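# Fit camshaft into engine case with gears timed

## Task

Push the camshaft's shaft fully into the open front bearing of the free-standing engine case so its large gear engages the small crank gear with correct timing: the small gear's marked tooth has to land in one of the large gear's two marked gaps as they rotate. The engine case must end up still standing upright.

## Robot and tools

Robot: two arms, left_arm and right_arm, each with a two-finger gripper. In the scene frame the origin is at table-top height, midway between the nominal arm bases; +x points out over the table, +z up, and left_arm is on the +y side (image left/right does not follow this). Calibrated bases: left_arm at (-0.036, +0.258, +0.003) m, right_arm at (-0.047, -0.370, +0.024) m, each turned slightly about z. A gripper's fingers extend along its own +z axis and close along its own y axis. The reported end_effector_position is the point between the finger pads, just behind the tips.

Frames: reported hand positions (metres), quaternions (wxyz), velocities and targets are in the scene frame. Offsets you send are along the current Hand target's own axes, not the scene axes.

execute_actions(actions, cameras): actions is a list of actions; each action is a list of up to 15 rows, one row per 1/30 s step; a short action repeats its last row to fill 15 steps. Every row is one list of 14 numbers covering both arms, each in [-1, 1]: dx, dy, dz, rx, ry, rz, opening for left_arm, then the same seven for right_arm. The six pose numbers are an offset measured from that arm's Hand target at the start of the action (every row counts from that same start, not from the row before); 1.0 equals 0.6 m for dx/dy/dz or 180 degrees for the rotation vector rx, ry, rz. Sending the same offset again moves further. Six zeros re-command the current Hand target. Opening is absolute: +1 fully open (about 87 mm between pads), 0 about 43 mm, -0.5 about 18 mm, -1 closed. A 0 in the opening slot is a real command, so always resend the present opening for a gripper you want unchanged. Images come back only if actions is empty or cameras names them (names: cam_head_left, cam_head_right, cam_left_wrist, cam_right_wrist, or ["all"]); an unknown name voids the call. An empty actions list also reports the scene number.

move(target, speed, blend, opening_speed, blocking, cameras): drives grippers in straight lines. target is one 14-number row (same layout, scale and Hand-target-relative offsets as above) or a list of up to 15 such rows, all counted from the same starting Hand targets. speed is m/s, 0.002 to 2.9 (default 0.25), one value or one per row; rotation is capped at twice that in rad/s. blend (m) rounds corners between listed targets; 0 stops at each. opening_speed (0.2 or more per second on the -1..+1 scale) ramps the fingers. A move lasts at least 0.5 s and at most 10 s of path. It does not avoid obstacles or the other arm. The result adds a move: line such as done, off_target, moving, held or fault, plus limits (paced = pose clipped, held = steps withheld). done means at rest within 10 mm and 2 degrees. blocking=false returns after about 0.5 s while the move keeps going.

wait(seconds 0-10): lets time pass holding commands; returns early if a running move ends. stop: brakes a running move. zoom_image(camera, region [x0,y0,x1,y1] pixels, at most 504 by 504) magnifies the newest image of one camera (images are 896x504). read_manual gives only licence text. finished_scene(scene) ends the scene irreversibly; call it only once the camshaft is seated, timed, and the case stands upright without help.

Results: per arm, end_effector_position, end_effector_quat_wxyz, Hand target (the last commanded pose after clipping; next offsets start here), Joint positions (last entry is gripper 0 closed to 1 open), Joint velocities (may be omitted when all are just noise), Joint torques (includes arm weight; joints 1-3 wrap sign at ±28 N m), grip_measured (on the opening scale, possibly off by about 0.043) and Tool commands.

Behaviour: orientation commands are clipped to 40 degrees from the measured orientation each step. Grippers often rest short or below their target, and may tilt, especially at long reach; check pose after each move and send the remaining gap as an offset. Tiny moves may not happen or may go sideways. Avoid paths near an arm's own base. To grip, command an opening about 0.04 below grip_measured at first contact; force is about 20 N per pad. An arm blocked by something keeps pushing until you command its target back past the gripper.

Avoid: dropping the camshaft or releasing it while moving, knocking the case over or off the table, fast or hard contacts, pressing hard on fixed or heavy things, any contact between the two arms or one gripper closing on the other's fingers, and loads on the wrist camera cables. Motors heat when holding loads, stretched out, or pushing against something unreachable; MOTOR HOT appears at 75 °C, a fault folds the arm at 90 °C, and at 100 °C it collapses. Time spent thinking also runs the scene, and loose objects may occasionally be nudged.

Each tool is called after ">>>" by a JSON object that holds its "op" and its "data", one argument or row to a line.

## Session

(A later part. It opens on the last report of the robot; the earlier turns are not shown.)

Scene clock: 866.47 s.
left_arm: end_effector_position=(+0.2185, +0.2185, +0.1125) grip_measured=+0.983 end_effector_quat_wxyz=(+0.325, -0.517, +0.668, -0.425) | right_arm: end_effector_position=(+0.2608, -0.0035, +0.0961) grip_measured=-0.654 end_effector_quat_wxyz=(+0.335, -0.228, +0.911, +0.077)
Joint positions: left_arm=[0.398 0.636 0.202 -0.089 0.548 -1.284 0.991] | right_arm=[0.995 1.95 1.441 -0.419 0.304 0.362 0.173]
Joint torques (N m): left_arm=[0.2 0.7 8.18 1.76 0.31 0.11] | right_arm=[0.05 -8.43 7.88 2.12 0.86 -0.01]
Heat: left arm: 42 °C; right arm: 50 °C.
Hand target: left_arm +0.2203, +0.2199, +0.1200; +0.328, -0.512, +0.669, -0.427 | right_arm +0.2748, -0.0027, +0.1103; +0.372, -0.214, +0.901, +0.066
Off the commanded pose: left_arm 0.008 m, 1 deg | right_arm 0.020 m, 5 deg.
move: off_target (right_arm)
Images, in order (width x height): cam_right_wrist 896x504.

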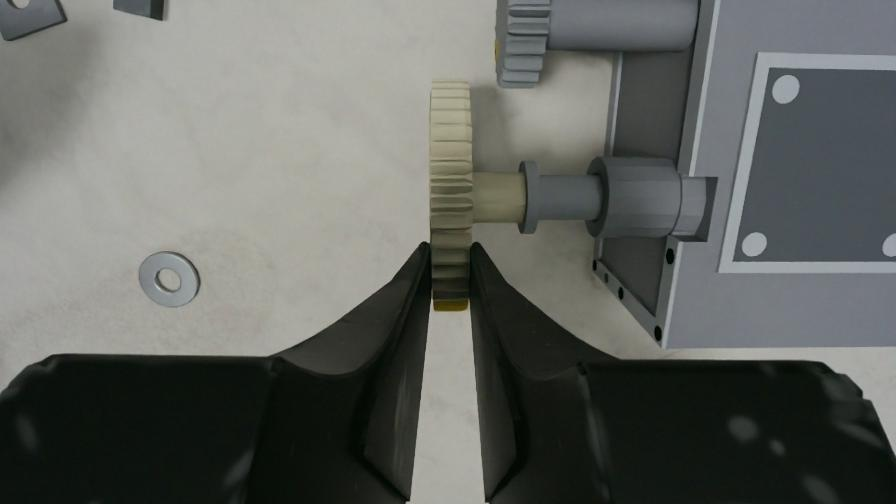

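>>> {"op": "move", "data": {
  "target": [
    [0,0,0,0,0,0,1,0,0.008,0,0,0,0,-0.74],
    [0,0,0,0,0,0,1,0,0.008,0,0,0,0,-0.3],
    [0,0,0,0,0,0,1,0,0.004,-0.17,0,0,0,-0.3]
  ],
  "speed": 0.1,
  "opening_speed": 0.6,
  "cameras": ["cam_right_wrist","cam_left_wrist"]
}}

>>> {"op": "zoom_image", "data": {
  "camera": "cam_left_wrist",
  "region": [380, 210, 560, 400]
}}

>>> {"op": "zoom_image", "data": {
  "camera": "cam_right_wrist",
  "region": [420, 0, 760, 240]
}}

Scene clock: 903.07 s.
left_arm: end_effector_position=(+0.2185, +0.2185, +0.1125) grip_measured=+0.983 end_effector_quat_wxyz=(+0.325, -0.517, +0.668, -0.425) | right_arm: end_effector_position=(+0.2106, -0.0289, +0.1739) grip_measured=-0.300 end_effector_quat_wxyz=(+0.363, -0.222, +0.903, +0.059)
Joint positions: left_arm=[0.398 0.636 0.202 -0.089 0.548 -1.284 0.991] | right_arm=[1.101 1.718 1.441 -0.656 0.431 0.434 0.35]
Joint torques (N m): left_arm=[0.2 0.7 8.2 1.77 0.31 0.11] | right_arm=[0.55 -8.03 6.71 1.76 0.4 0.19]
Heat: left arm: 43 °C; right arm: 45 °C.
Hand target: left_arm +0.2203, +0.2199, +0.1200; +0.328, -0.512, +0.669, -0.427 | right_arm +0.2083, -0.0290, +0.1830; +0.372, -0.214, +0.901, +0.066
Off the commanded pose: left_arm 0.008 m, 1 deg | right_arm 0.010 m, 2 deg.
move: done; target 2's new opening was sent with right_arm's hand 0.020 m and 4 deg from that target
Images, in order (width x height): cam_left_wrist 896x504, cam_right_wrist 896x504.

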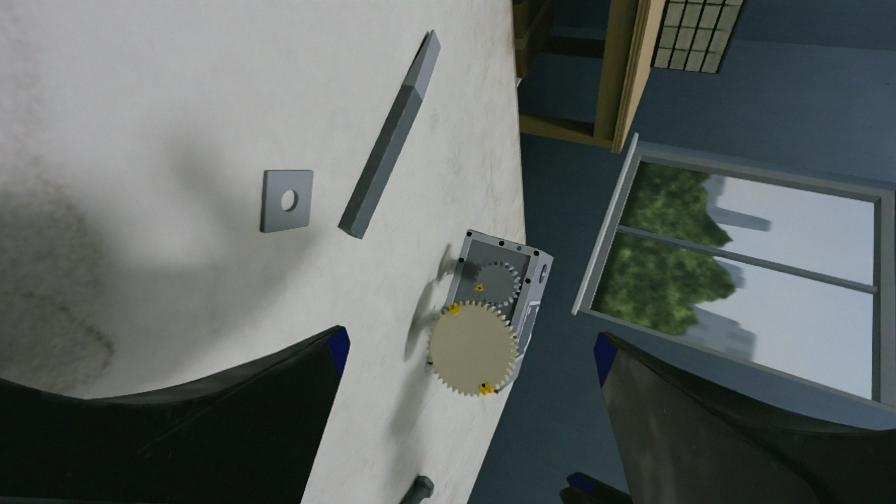

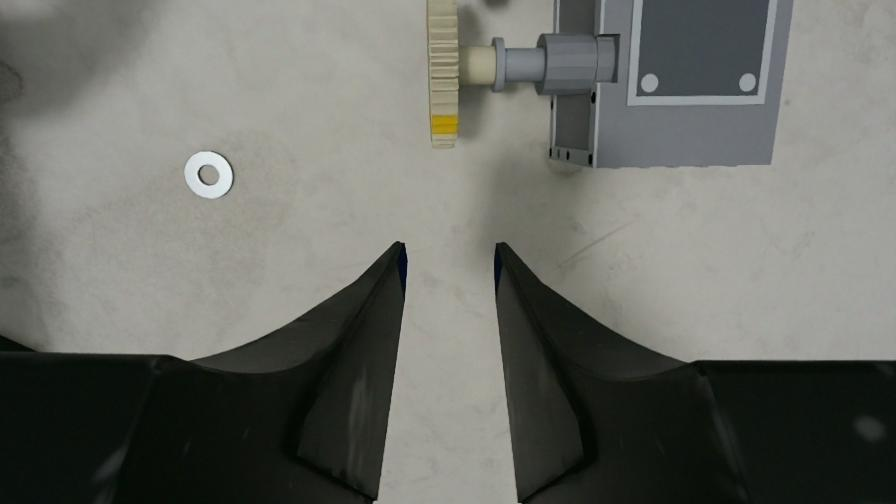

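Scaled by 2.653 from the camera's 896x504 image, which has a finer 1280x720 frame.

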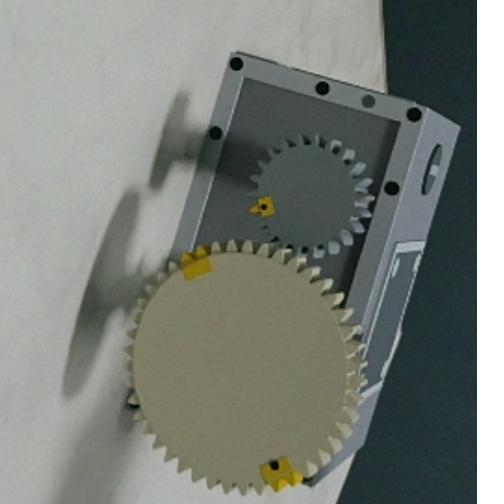

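Scaled by 1.482 from the camera's 896x504 image, which has a finer 1280x720 frame.

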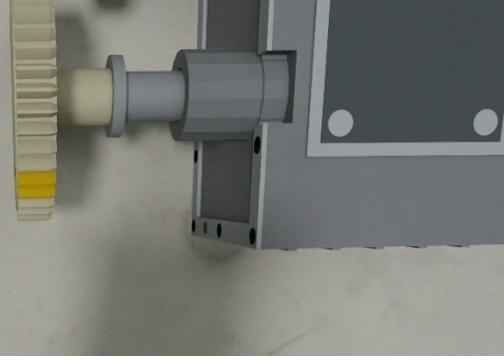

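>>> {"op": "move", "data": {
  "target": [0.187,0.0215,0.093,0.326,0.1197,0.5166,-1,0,0,0,0,0,0,-0.3],
  "speed": 0.3,
  "opening_speed": 1.5,
  "cameras": ["all"]
}}

Scene clock: 915.20 s.
left_arm: end_effector_position=(+0.2309, +0.1023, +0.0758) grip_measured=-1.000 end_effector_quat_wxyz=(+0.572, +0.366, +0.620, -0.392) | right_arm: end_effector_position=(+0.2106, -0.0290, +0.1739) grip_measured=-0.300 end_effector_quat_wxyz=(+0.363, -0.222, +0.903, +0.059)
Joint positions: left_arm=[0.058 1.744 0.16 1.494 1.147 0.015 0] | right_arm=[1.101 1.718 1.441 -0.656 0.432 0.434 0.35]
Joint torques (N m): left_arm=[-0.94 -2.59 3.38 2.24 0.22 0.07] | right_arm=[0.53 -8.01 6.79 1.76 0.39 0.21]
Heat: left arm: 42 °C; right arm: 45 °C.
Hand target: left_arm +0.2349, +0.0999, +0.0846; +0.593, +0.385, +0.593, -0.385 | right_arm +0.2084, -0.0290, +0.1830; +0.372, -0.214, +0.901, +0.066
Off the commanded pose: left_arm 0.010 m, 4 deg | right_arm 0.009 m, 2 deg.
joint sent to its limit (left arm) — joint 4 (wrist pitch), upper limit. The joint targets still meet the commanded pose.
move: off_target (left_arm)

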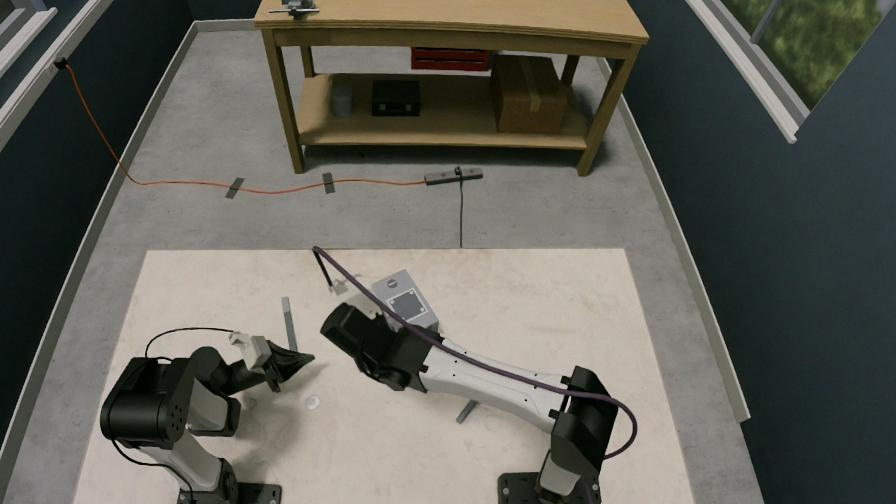

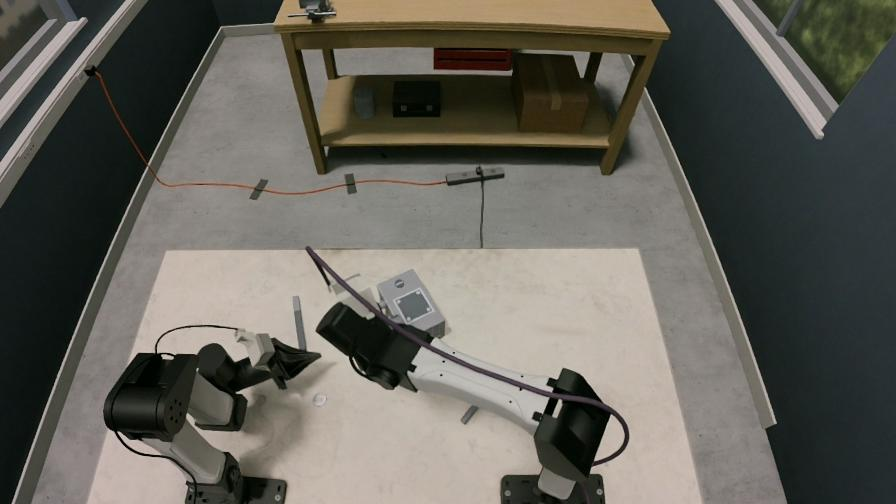

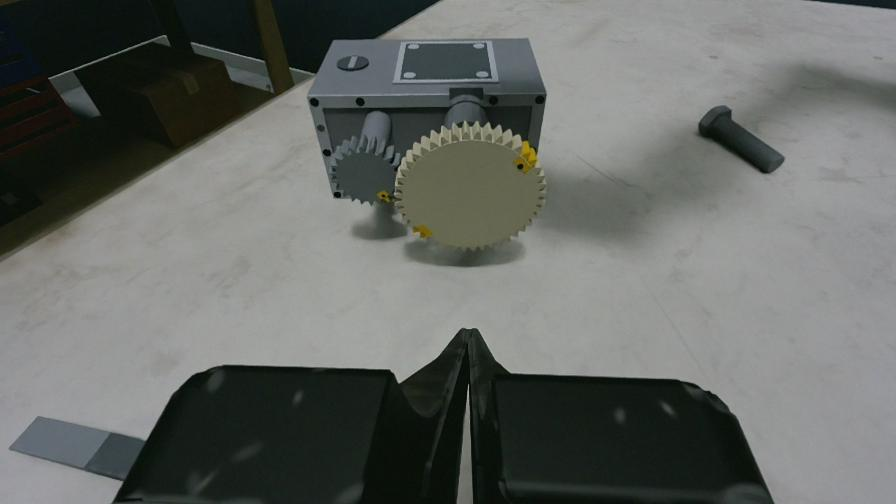

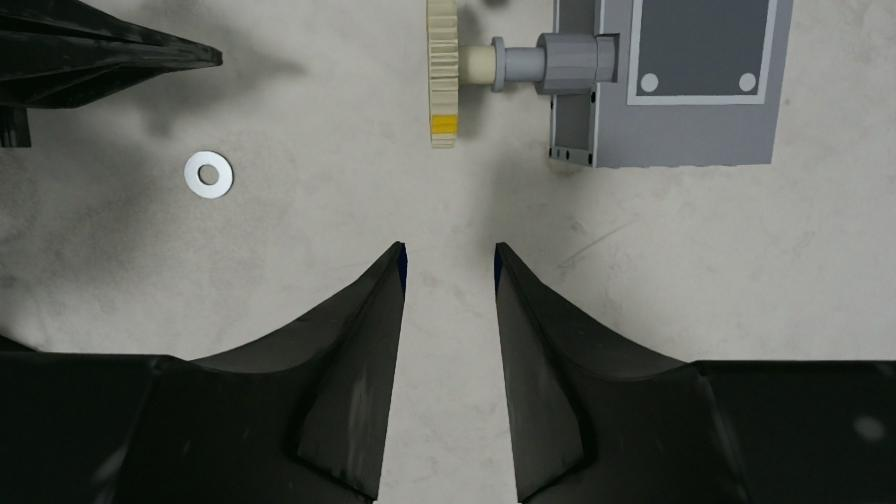

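>>> {"op": "move", "data": {
  "target": [0,0,0.083,0,0,0,-1,0,0,0,0,0,0,-0.3],
  "speed": 0.15,
  "cameras": ["cam_left_wrist","cam_right_wrist"]
}}

Scene clock: 924.30 s.
left_arm: end_effector_position=(+0.2489, +0.0574, +0.0747) grip_measured=-1.000 end_effector_quat_wxyz=(+0.572, +0.379, +0.613, -0.392) | right_arm: end_effector_position=(+0.2106, -0.0290, +0.1739) grip_measured=-0.300 end_effector_quat_wxyz=(+0.363, -0.222, +0.903, +0.059)
Joint positions: left_arm=[-0.144 1.817 0.256 1.494 0.967 0.007 0] | right_arm=[1.101 1.718 1.441 -0.656 0.432 0.434 0.35]
Joint torques (N m): left_arm=[-1.07 -3.22 3.56 2.34 -0.03 -0.06] | right_arm=[0.42 -7.97 6.76 1.76 0.4 0.2]
Heat: left arm: 40 °C; right arm: 45 °C.
Hand target: left_arm +0.2553, +0.0545, +0.0847; +0.593, +0.385, +0.593, -0.385 | right_arm +0.2084, -0.0290, +0.1830; +0.372, -0.214, +0.901, +0.066
Off the commanded pose: left_arm 0.012 m, 3 deg | right_arm 0.009 m, 2 deg.
joint sent to its limit (left arm) — joint 4 (wrist pitch), upper limit. The joint targets still meet the commanded pose.
move: off_target (left_arm)
Images, in order (width x height): cam_left_wrist 896x504, cam_right_wrist 896x504.

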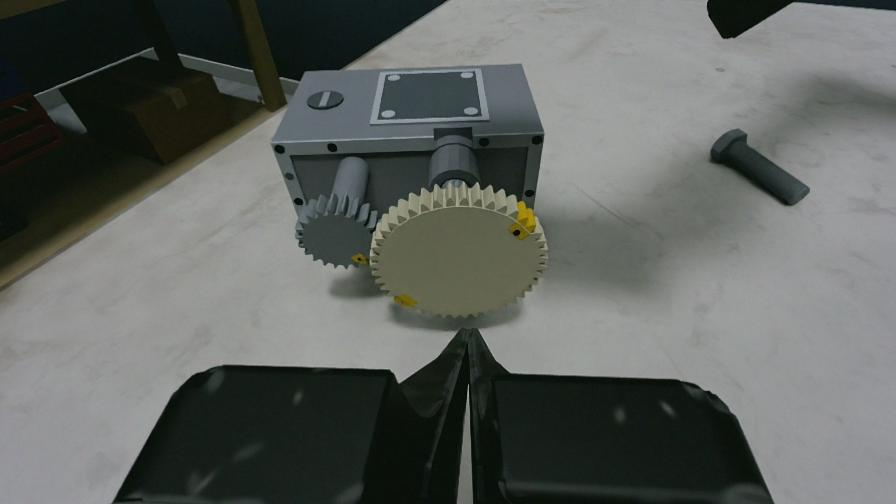

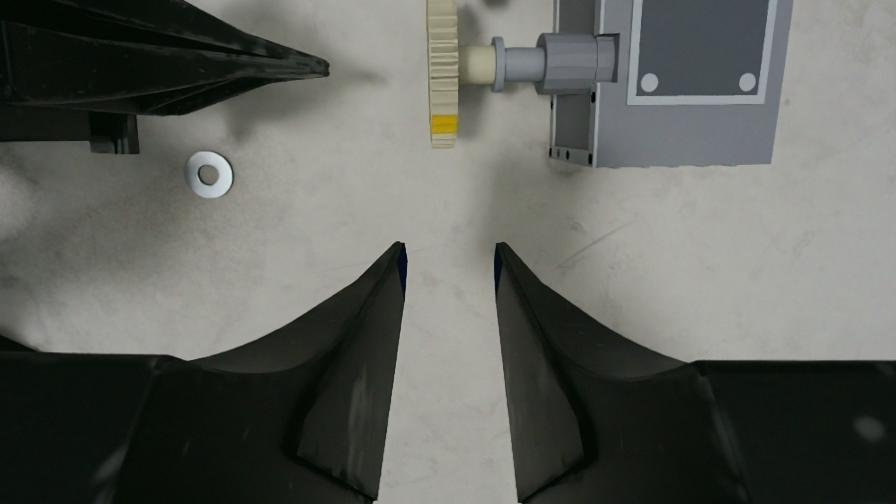

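>>> {"op": "move", "data": {
  "target": [0,0.0115,0.06,0,0,0,-1,0,0,0,0,0,0,-0.3],
  "speed": 0.1,
  "cameras": ["cam_left_wrist","cam_right_wrist"]
}}

Scene clock: 935.87 s.
left_arm: end_effector_position=(+0.2724, +0.0270, +0.0827) grip_measured=-1.000 end_effector_quat_wxyz=(+0.588, +0.386, +0.597, -0.386) | right_arm: end_effector_position=(+0.2106, -0.0290, +0.1739) grip_measured=-0.300 end_effector_quat_wxyz=(+0.363, -0.222, +0.903, +0.059)
Joint positions: left_arm=[-0.246 1.876 0.368 1.493 0.866 0.004 0] | right_arm=[1.101 1.718 1.441 -0.656 0.432 0.434 0.35]
Joint torques (N m): left_arm=[-1.01 -3.79 3.89 1.89 -0.05 -0.05] | right_arm=[0.43 -7.97 6.67 1.76 0.42 0.2]
Heat: left arm: 38 °C; right arm: 45 °C.
Hand target: left_arm +0.2762, +0.0244, +0.0846; +0.593, +0.385, +0.593, -0.385 | right_arm +0.2084, -0.0290, +0.1830; +0.372, -0.214, +0.901, +0.066
Off the commanded pose: left_arm 0.005 m, 1 deg | right_arm 0.009 m, 2 deg.
move: done
Images, in order (width x height): cam_left_wrist 896x504, cam_right_wrist 896x504.

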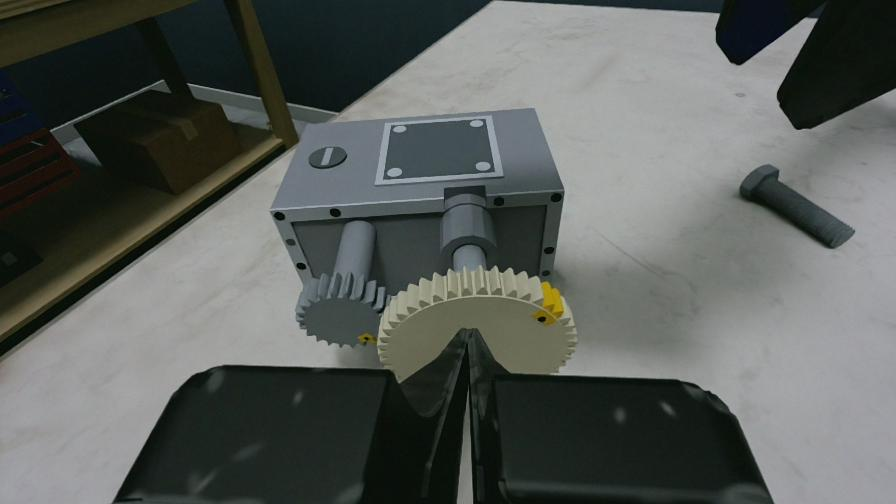

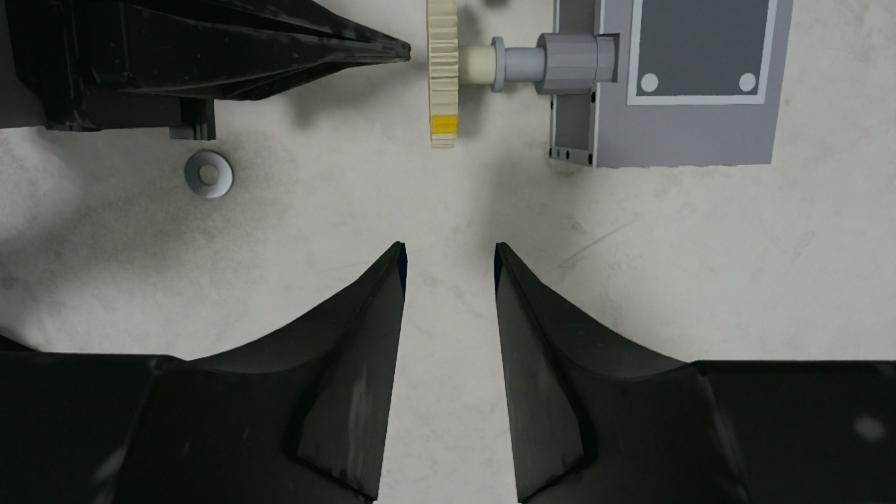

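>>> {"op": "move", "data": {
  "target": [0.025,-0.004,0,0,0,0,-1,0,0,0,0,0,0,-0.3],
  "speed": 0.1,
  "cameras": ["cam_left_wrist","cam_right_wrist"]
}}

Scene clock: 944.27 s.
left_arm: end_effector_position=(+0.2694, +0.0264, +0.0608) grip_measured=-1.000 end_effector_quat_wxyz=(+0.566, +0.380, +0.617, -0.392) | right_arm: end_effector_position=(+0.2106, -0.0290, +0.1739) grip_measured=-0.300 end_effector_quat_wxyz=(+0.363, -0.222, +0.903, +0.059)
Joint positions: left_arm=[-0.252 1.941 0.368 1.494 0.86 0.007 0] | right_arm=[1.101 1.718 1.441 -0.656 0.432 0.434 0.35]
Joint torques (N m): left_arm=[-1.05 -4.01 3.07 2.41 -0.02 0.08] | right_arm=[0.46 -7.95 6.76 1.74 0.39 0.2]
Heat: left arm: 37 °C; right arm: 44 °C.
Hand target: left_arm +0.2741, +0.0235, +0.0696; +0.593, +0.385, +0.593, -0.385 | right_arm +0.2084, -0.0290, +0.1830; +0.372, -0.214, +0.901, +0.066
Off the commanded pose: left_arm 0.010 m, 4 deg | right_arm 0.009 m, 2 deg.
joint sent to its limit (left arm) — joint 4 (wrist pitch), upper limit. The joint targets still meet the commanded pose.
move: off_target (left_arm)
Images, in order (width x height): cam_left_wrist 896x504, cam_right_wrist 896x504.

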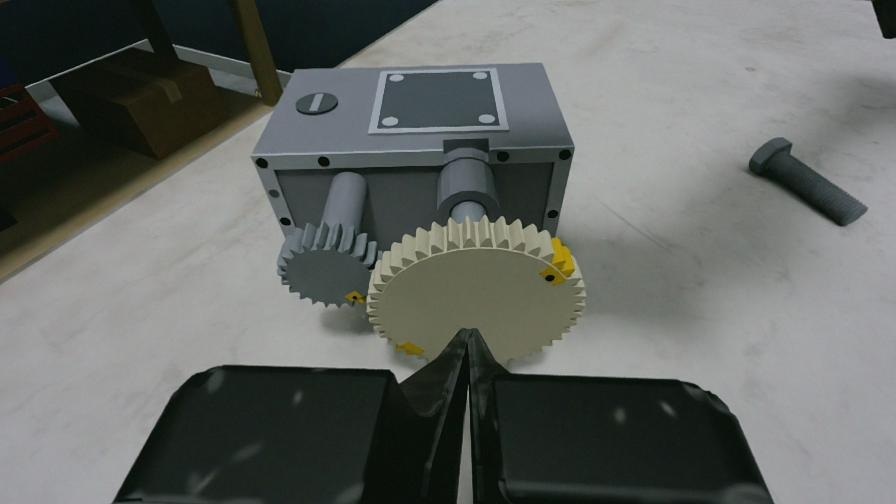

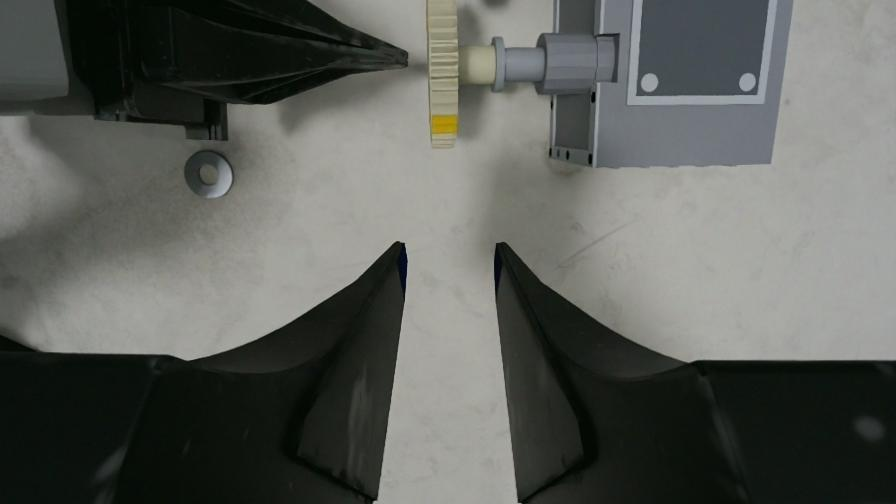

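>>> {"op": "move", "data": {
  "target": [-0.0133,-0.004,0,0,0,0,-1,0,0,0,0,0,0,-0.3],
  "speed": 0.1,
  "cameras": ["cam_left_wrist","cam_right_wrist"]
}}

Scene clock: 949.17 s.
left_arm: end_effector_position=(+0.2690, +0.0250, +0.0608) grip_measured=-1.000 end_effector_quat_wxyz=(+0.566, +0.380, +0.618, -0.392) | right_arm: end_effector_position=(+0.2106, -0.0290, +0.1739) grip_measured=-0.300 end_effector_quat_wxyz=(+0.363, -0.222, +0.903, +0.059)
Joint positions: left_arm=[-0.258 1.941 0.368 1.494 0.853 0.006 0] | right_arm=[1.101 1.718 1.441 -0.656 0.432 0.434 0.35]
Joint torques (N m): left_arm=[-0.98 -6.23 2.25 2.41 -0.01 -0.05] | right_arm=[0.49 -7.98 6.74 1.75 0.39 0.18]
Heat: left arm: 37 °C; right arm: 44 °C.
Hand target: left_arm +0.2719, +0.0225, +0.0776; +0.593, +0.385, +0.593, -0.385 | right_arm +0.2084, -0.0290, +0.1830; +0.372, -0.214, +0.901, +0.066
Off the commanded pose: left_arm 0.017 m, 4 deg | right_arm 0.009 m, 2 deg.
joint sent to its limit (left arm) — joint 4 (wrist pitch), upper limit. The joint targets still meet the commanded pose.
move: off_target (left_arm)
Images, in order (width x height): cam_left_wrist 896x504, cam_right_wrist 896x504.

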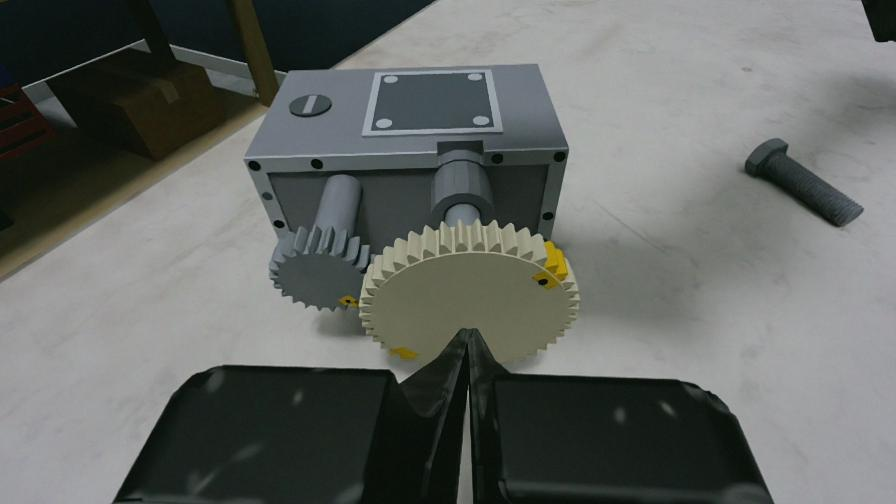

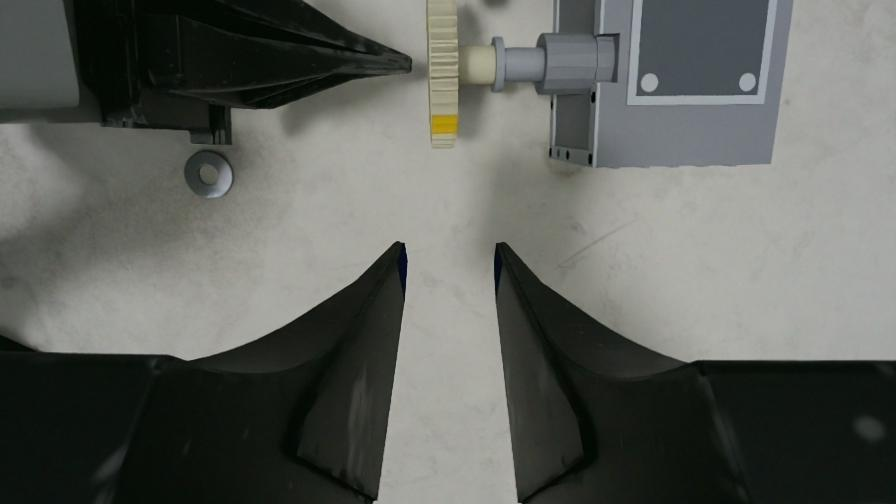

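>>> {"op": "move", "data": {
  "target": [0.005,0,0.013,0,0,0,-1,0,0,0,0,0,0,-0.3],
  "speed": 0.05,
  "cameras": ["cam_left_wrist","cam_right_wrist"]
}}

Scene clock: 955.60 s.
left_arm: end_effector_position=(+0.2685, +0.0190, +0.0618) grip_measured=-1.000 end_effector_quat_wxyz=(+0.568, +0.381, +0.616, -0.391) | right_arm: end_effector_position=(+0.2106, -0.0290, +0.1739) grip_measured=-0.300 end_effector_quat_wxyz=(+0.363, -0.222, +0.903, +0.059)
Joint positions: left_arm=[-0.281 1.941 0.372 1.494 0.831 0.006 0] | right_arm=[1.101 1.718 1.441 -0.656 0.432 0.434 0.35]
Joint torques (N m): left_arm=[-1.01 -4.49 3.6 2.42 -0.01 -0.04] | right_arm=[0.44 -7.99 6.71 1.76 0.41 0.21]
Heat: left arm: 36 °C; right arm: 44 °C.
Hand target: left_arm +0.2750, +0.0153, +0.0746; +0.593, +0.385, +0.593, -0.385 | right_arm +0.2084, -0.0290, +0.1830; +0.372, -0.214, +0.901, +0.066
Off the commanded pose: left_arm 0.015 m, 4 deg | right_arm 0.009 m, 2 deg.
joint sent to its limit (left arm) — joint 4 (wrist pitch), upper limit. The joint targets still meet the commanded pose.
move: off_target (left_arm)
Images, in order (width x height): cam_left_wrist 896x504, cam_right_wrist 896x504.

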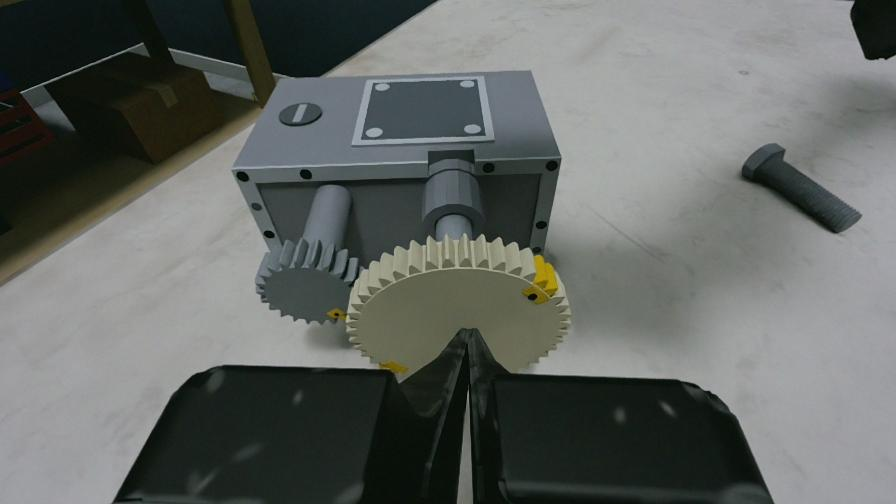

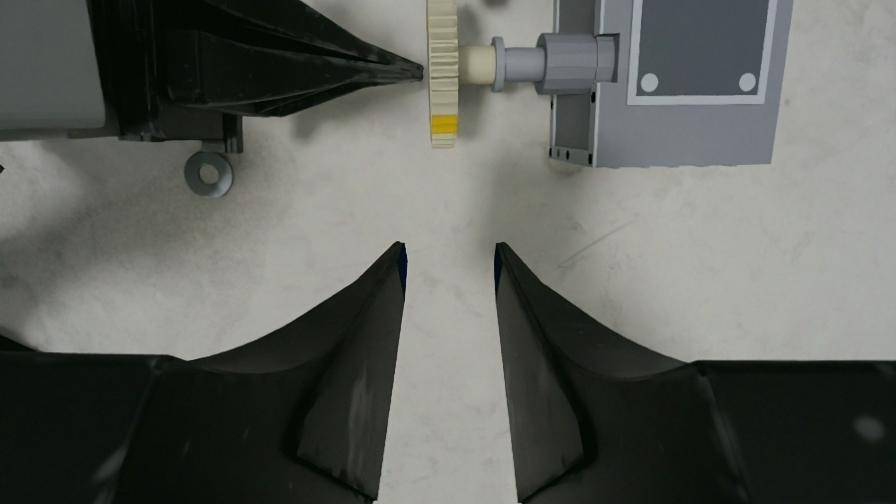

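>>> {"op": "move", "data": {
  "target": [
    [0,0.012,0.0,0,0,0,-1,0,0,0,0,0,0,-0.3],
    [0,0.013,0.02,0,0,0,-1,0,0,0,0,0,0,-0.3]
  ],
  "speed": 0.04,
  "cameras": ["cam_left_wrist","cam_right_wrist"]
}}

>>> {"op": "zoom_image", "data": {
  "camera": "cam_right_wrist",
  "region": [380, 0, 680, 200]
}}

Scene clock: 966.83 s.
left_arm: end_effector_position=(+0.2822, +0.0110, +0.0685) grip_measured=-1.000 end_effector_quat_wxyz=(+0.580, +0.384, +0.605, -0.388) | right_arm: end_effector_position=(+0.2106, -0.0290, +0.1739) grip_measured=-0.300 end_effector_quat_wxyz=(+0.363, -0.222, +0.903, +0.059)
Joint positions: left_arm=[-0.294 1.962 0.429 1.494 0.818 0.004 0] | right_arm=[1.101 1.718 1.441 -0.656 0.432 0.434 0.35]
Joint torques (N m): left_arm=[-0.98 -4.25 3.93 2.16 -0.04 -0.05] | right_arm=[0.54 -7.97 6.72 1.78 0.4 0.19]
Heat: left arm: 35 °C; right arm: 44 °C.
Hand target: left_arm +0.2871, +0.0075, +0.0747; +0.593, +0.385, +0.593, -0.385 | right_arm +0.2084, -0.0290, +0.1830; +0.372, -0.214, +0.901, +0.066
Off the commanded pose: left_arm 0.008 m, 2 deg | right_arm 0.009 m, 2 deg.
move: done
Images, in order (width x height): cam_left_wrist 896x504, cam_right_wrist 896x504.

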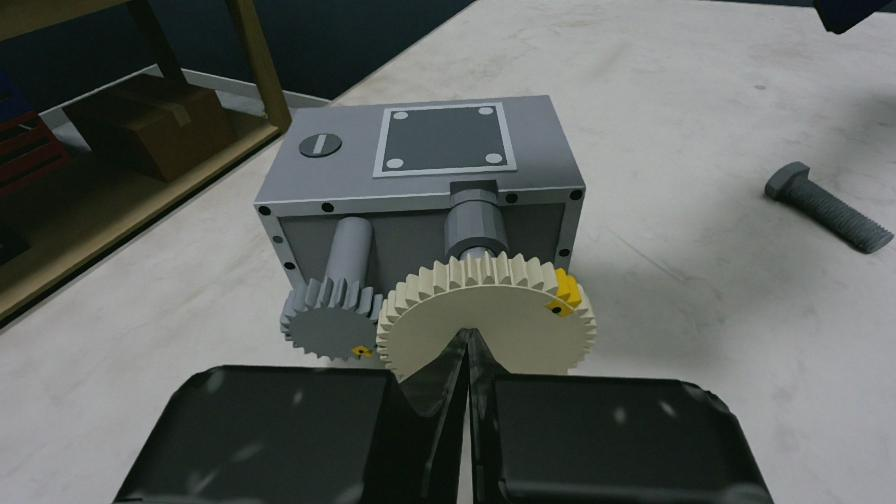

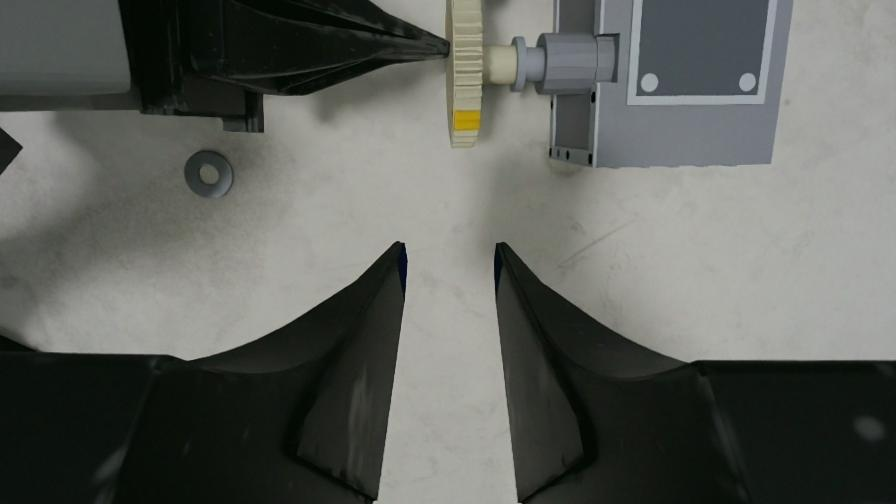

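Scaled by 1.680 from the camera's 896x504 image, which has a finer 1280x720 frame.

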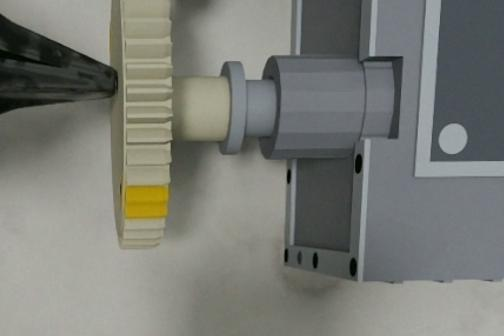

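>>> {"op": "move", "data": {
  "target": [0,-0.005,-0.1,0,0,0,-1,0,0,0,0,0,0,-0.3],
  "speed": 0.15,
  "cameras": ["cam_left_wrist","cam_right_wrist"]
}}

>>> {"op": "zoom_image", "data": {
  "camera": "cam_left_wrist",
  "region": [250, 60, 590, 350]
}}

Scene clock: 977.63 s.
left_arm: end_effector_position=(+0.2563, +0.0598, +0.0577) grip_measured=-1.000 end_effector_quat_wxyz=(+0.559, +0.374, +0.626, -0.394) | right_arm: end_effector_position=(+0.2106, -0.0290, +0.1739) grip_measured=-0.300 end_effector_quat_wxyz=(+0.363, -0.222, +0.903, +0.059)
Joint positions: left_arm=[-0.13 1.898 0.288 1.494 0.975 0.021 0] | right_arm=[1.101 1.718 1.441 -0.656 0.432 0.434 0.35]
Joint torques (N m): left_arm=[0.2 -6.12 2.02 2.35 0.24 0.07] | right_arm=[0.54 -7.97 6.75 1.74 0.39 0.21]
Heat: left arm: 35 °C; right arm: 44 °C.
Hand target: left_arm +0.2599, +0.0611, +0.0746; +0.593, +0.385, +0.593, -0.385 | right_arm +0.2084, -0.0290, +0.1830; +0.372, -0.214, +0.901, +0.066
Off the commanded pose: left_arm 0.017 m, 6 deg | right_arm 0.009 m, 2 deg.
joint sent to its limit (left arm) — joint 4 (wrist pitch), upper limit. The joint targets still meet the commanded pose.
move: off_target (left_arm)
Images, in order (width x height): cam_left_wrist 896x504, cam_right_wrist 896x504.

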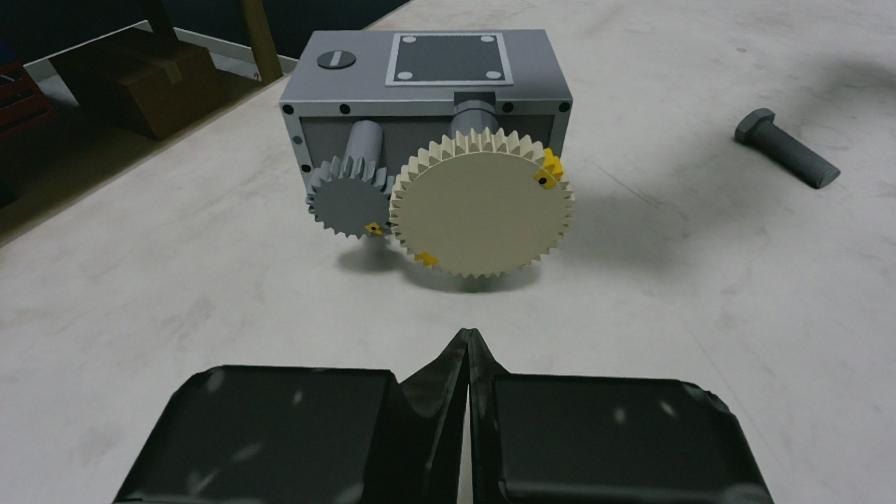

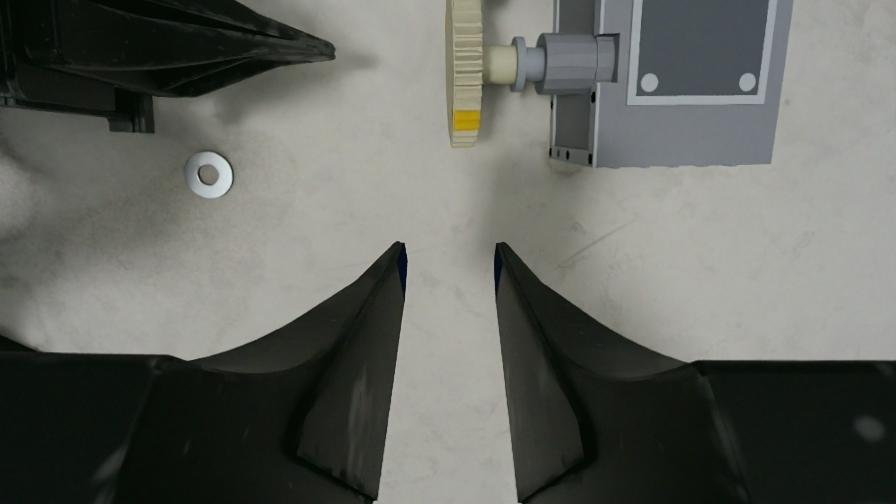

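Scaled by 1.482 from the camera's 896x504 image, which has a finer 1280x720 frame.

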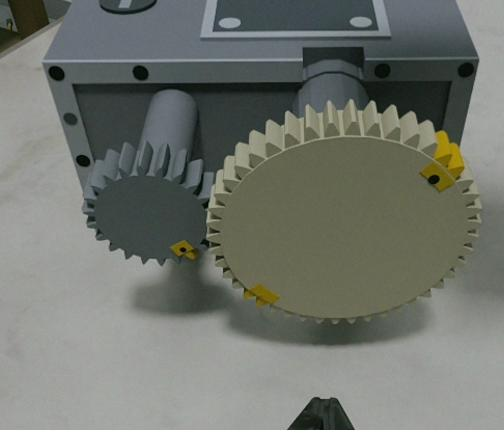

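>>> {"op": "move", "data": {
  "target": [0,0,0,0,0,0,-1,0.072,-0.004,0.0877,-0.008,-0.1425,0.01,-0.1],
  "speed": 0.12,
  "cameras": ["cam_left_wrist","cam_right_wrist"]
}}

Scene clock: 1017.03 s.
left_arm: end_effector_position=(+0.2563, +0.0598, +0.0577) grip_measured=-1.000 end_effector_quat_wxyz=(+0.559, +0.375, +0.626, -0.394) | right_arm: end_effector_position=(+0.2181, -0.0320, +0.1169) grip_measured=-0.100 end_effector_quat_wxyz=(+0.555, -0.183, +0.801, +0.128)
Joint positions: left_arm=[-0.13 1.898 0.288 1.494 0.976 0.021 0] | right_arm=[1.167 1.625 0.739 0.438 0.624 0.277 0.45]
Joint torques (N m): left_arm=[0.2 -6.12 2.02 2.35 0.23 0.06] | right_arm=[0.61 -4.63 5.19 2.44 0.32 -0.01]
Heat: left arm: 36 °C; right arm: 43 °C.
Hand target: left_arm +0.2599, +0.0611, +0.0746; +0.593, +0.385, +0.593, -0.385 | right_arm +0.2159, -0.0310, +0.1153; +0.559, -0.185, +0.798, +0.129
Off the commanded pose: left_arm 0.017 m, 6 deg | right_arm 0.003 m, 1 deg.
joint sent to its limit (left arm) — joint 4 (wrist pitch), upper limit. The joint targets still meet the commanded pose.
move: off_target (left_arm)
Images, in order (width x height): cam_left_wrist 896x504, cam_right_wrist 896x504.

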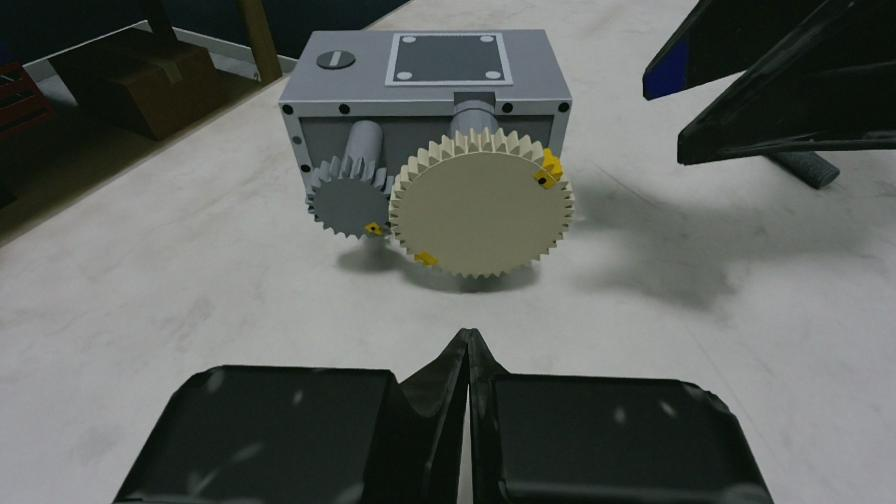

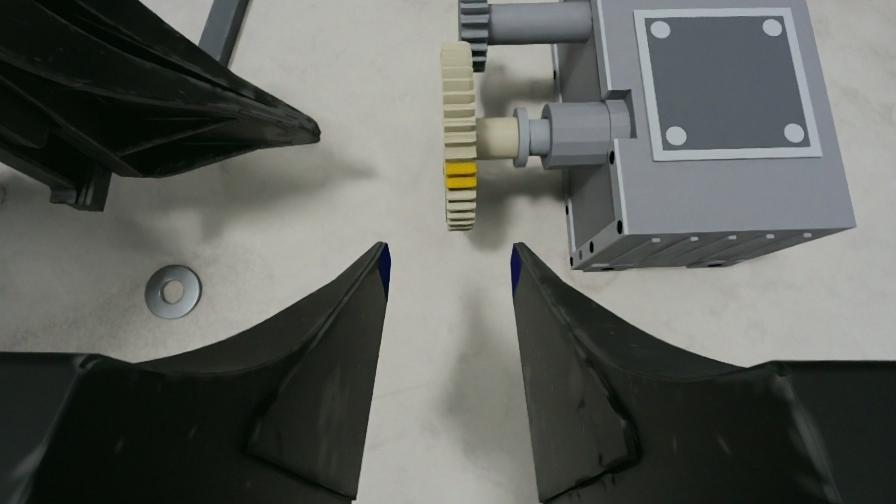

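>>> {"op": "zoom_image", "data": {
  "camera": "cam_left_wrist",
  "region": [300, 140, 460, 290]
}}

>>> {"op": "zoom_image", "data": {
  "camera": "cam_right_wrist",
  "region": [420, 0, 560, 130]
}}

Scaled by 3.150 from the camera's 896x504 image, which has a finer 1280x720 frame.

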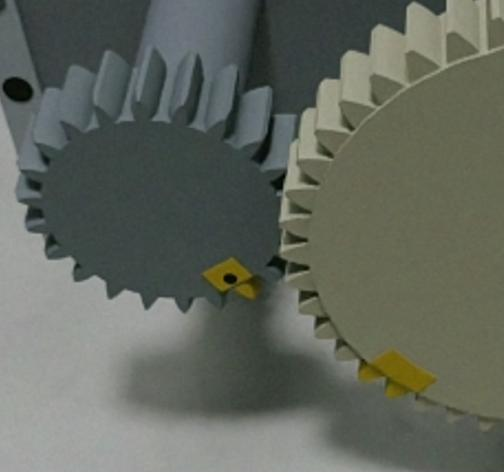

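Scaled by 3.600 from the camera's 896x504 image, which has a finer 1280x720 frame.

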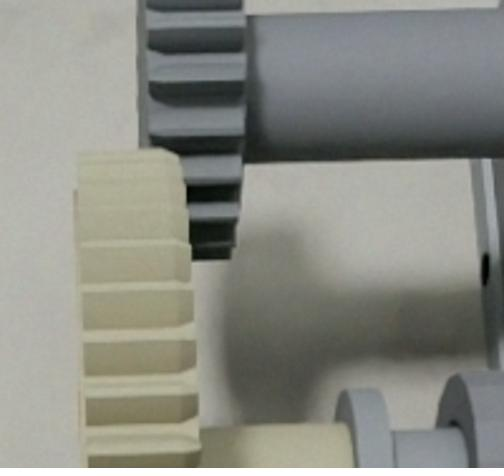

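>>> {"op": "move", "data": {
  "target": [-0.0,0,-0.05,0,0,0,-1,0.0047,-0.003,0.08,0,0,0,-0.1],
  "speed": 0.1,
  "cameras": ["cam_left_wrist","cam_right_wrist"]
}}

Scene clock: 1049.40 s.
left_arm: end_effector_position=(+0.2442, +0.0868, +0.0599) grip_measured=-1.000 end_effector_quat_wxyz=(+0.559, +0.373, +0.625, -0.396) | right_arm: end_effector_position=(+0.2475, -0.0243, +0.0821) grip_measured=-0.100 end_effector_quat_wxyz=(+0.545, -0.193, +0.808, +0.113)
Joint positions: left_arm=[-0.014 1.855 0.229 1.494 1.093 0.039 0] | right_arm=[1.098 1.796 0.793 0.536 0.564 0.233 0.45]
Joint torques (N m): left_arm=[0.2 -5.63 1.88 2.28 0.25 0.06] | right_arm=[-0.72 -5.52 8.92 2.45 0.14 -0.02]
Heat: left arm: 36 °C; right arm: 37 °C.
Hand target: left_arm +0.2476, +0.0884, +0.0746; +0.593, +0.385, +0.593, -0.385 | right_arm +0.2564, -0.0132, +0.0963; +0.559, -0.185, +0.798, +0.129
Off the commanded pose: left_arm 0.015 m, 6 deg | right_arm 0.020 m, 3 deg.
joint sent to its limit (left arm) — joint 4 (wrist pitch), upper limit. The joint targets still meet the commanded pose.
move: off_target (left_arm, right_arm)
Images, in order (width x height): cam_left_wrist 896x504, cam_right_wrist 896x504.

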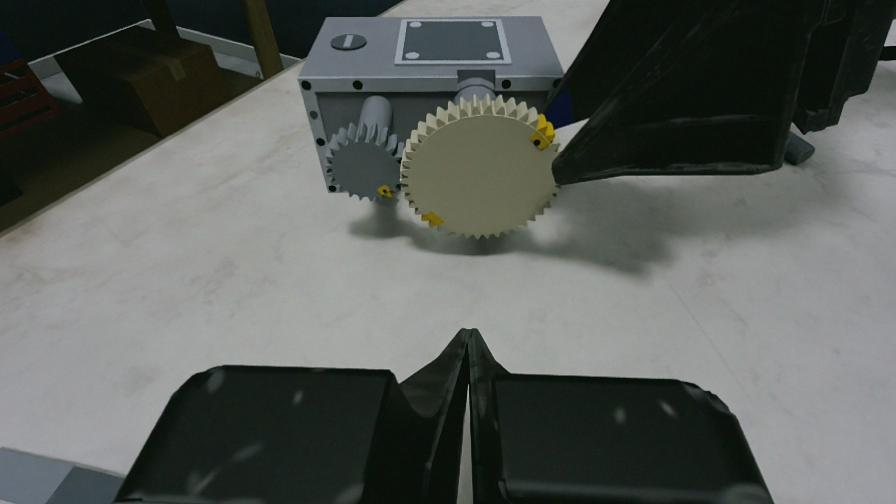

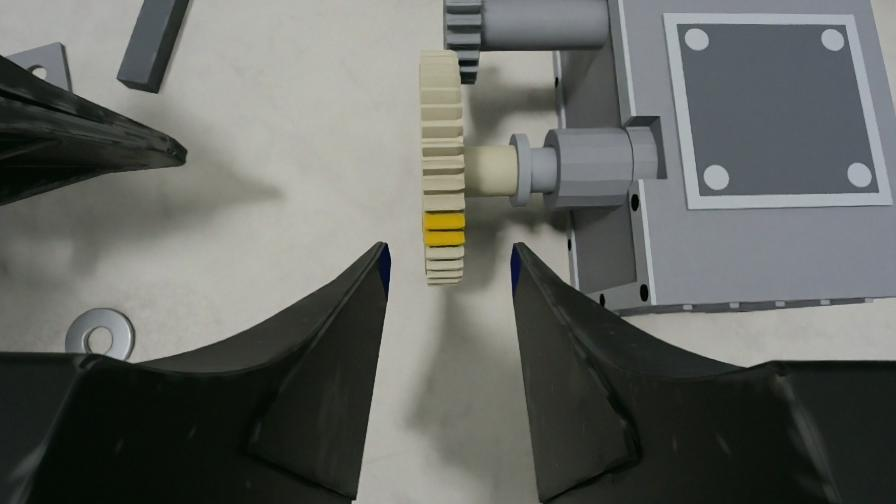

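>>> {"op": "move", "data": {
  "target": [0,0,0,0,0,0,-1,-0.0165,0.003,0.011,0,0,0,-0.1],
  "speed": 0.1,
  "cameras": ["cam_right_wrist"]
}}

Scene clock: 1058.80 s.
left_arm: end_effector_position=(+0.2441, +0.0868, +0.0599) grip_measured=-1.000 end_effector_quat_wxyz=(+0.559, +0.373, +0.625, -0.396) | right_arm: end_effector_position=(+0.2565, -0.0148, +0.0926) grip_measured=-0.100 end_effector_quat_wxyz=(+0.550, -0.190, +0.804, +0.120)
Joint positions: left_arm=[-0.014 1.855 0.229 1.494 1.094 0.039 0] | right_arm=[1.088 1.808 0.844 0.521 0.553 0.228 0.45]
Joint torques (N m): left_arm=[0.2 -5.61 1.85 2.27 0.25 0.07] | right_arm=[-0.8 -5.67 9.02 2.28 0.13 -0.02]
Heat: left arm: 36 °C; right arm: 37 °C.
Hand target: left_arm +0.2475, +0.0884, +0.0746; +0.593, +0.385, +0.593, -0.385 | right_arm +0.2642, -0.0073, +0.1034; +0.559, -0.185, +0.798, +0.129
Off the commanded pose: left_arm 0.015 m, 6 deg | right_arm 0.015 m, 2 deg.
joint sent to its limit (left arm) — joint 4 (wrist pitch), upper limit. The joint targets still meet the commanded pose.
move: off_target (left_arm, right_arm)
Images, in order (width x height): cam_right_wrist 896x504.

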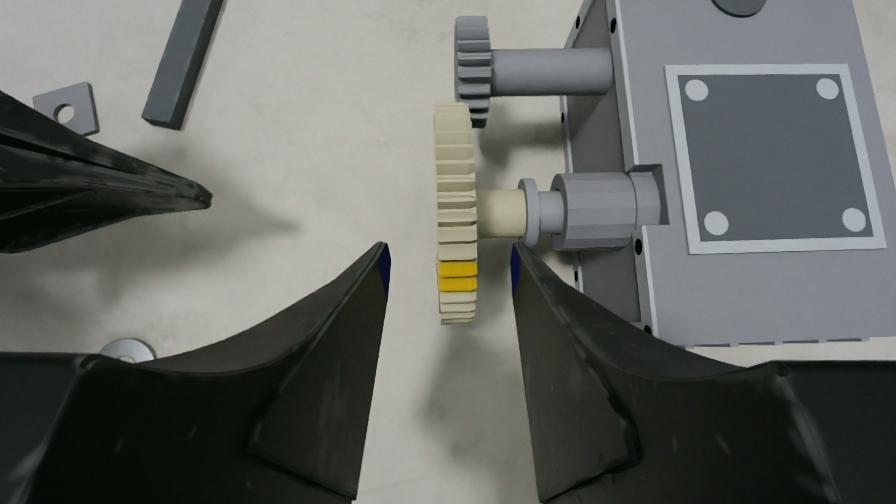

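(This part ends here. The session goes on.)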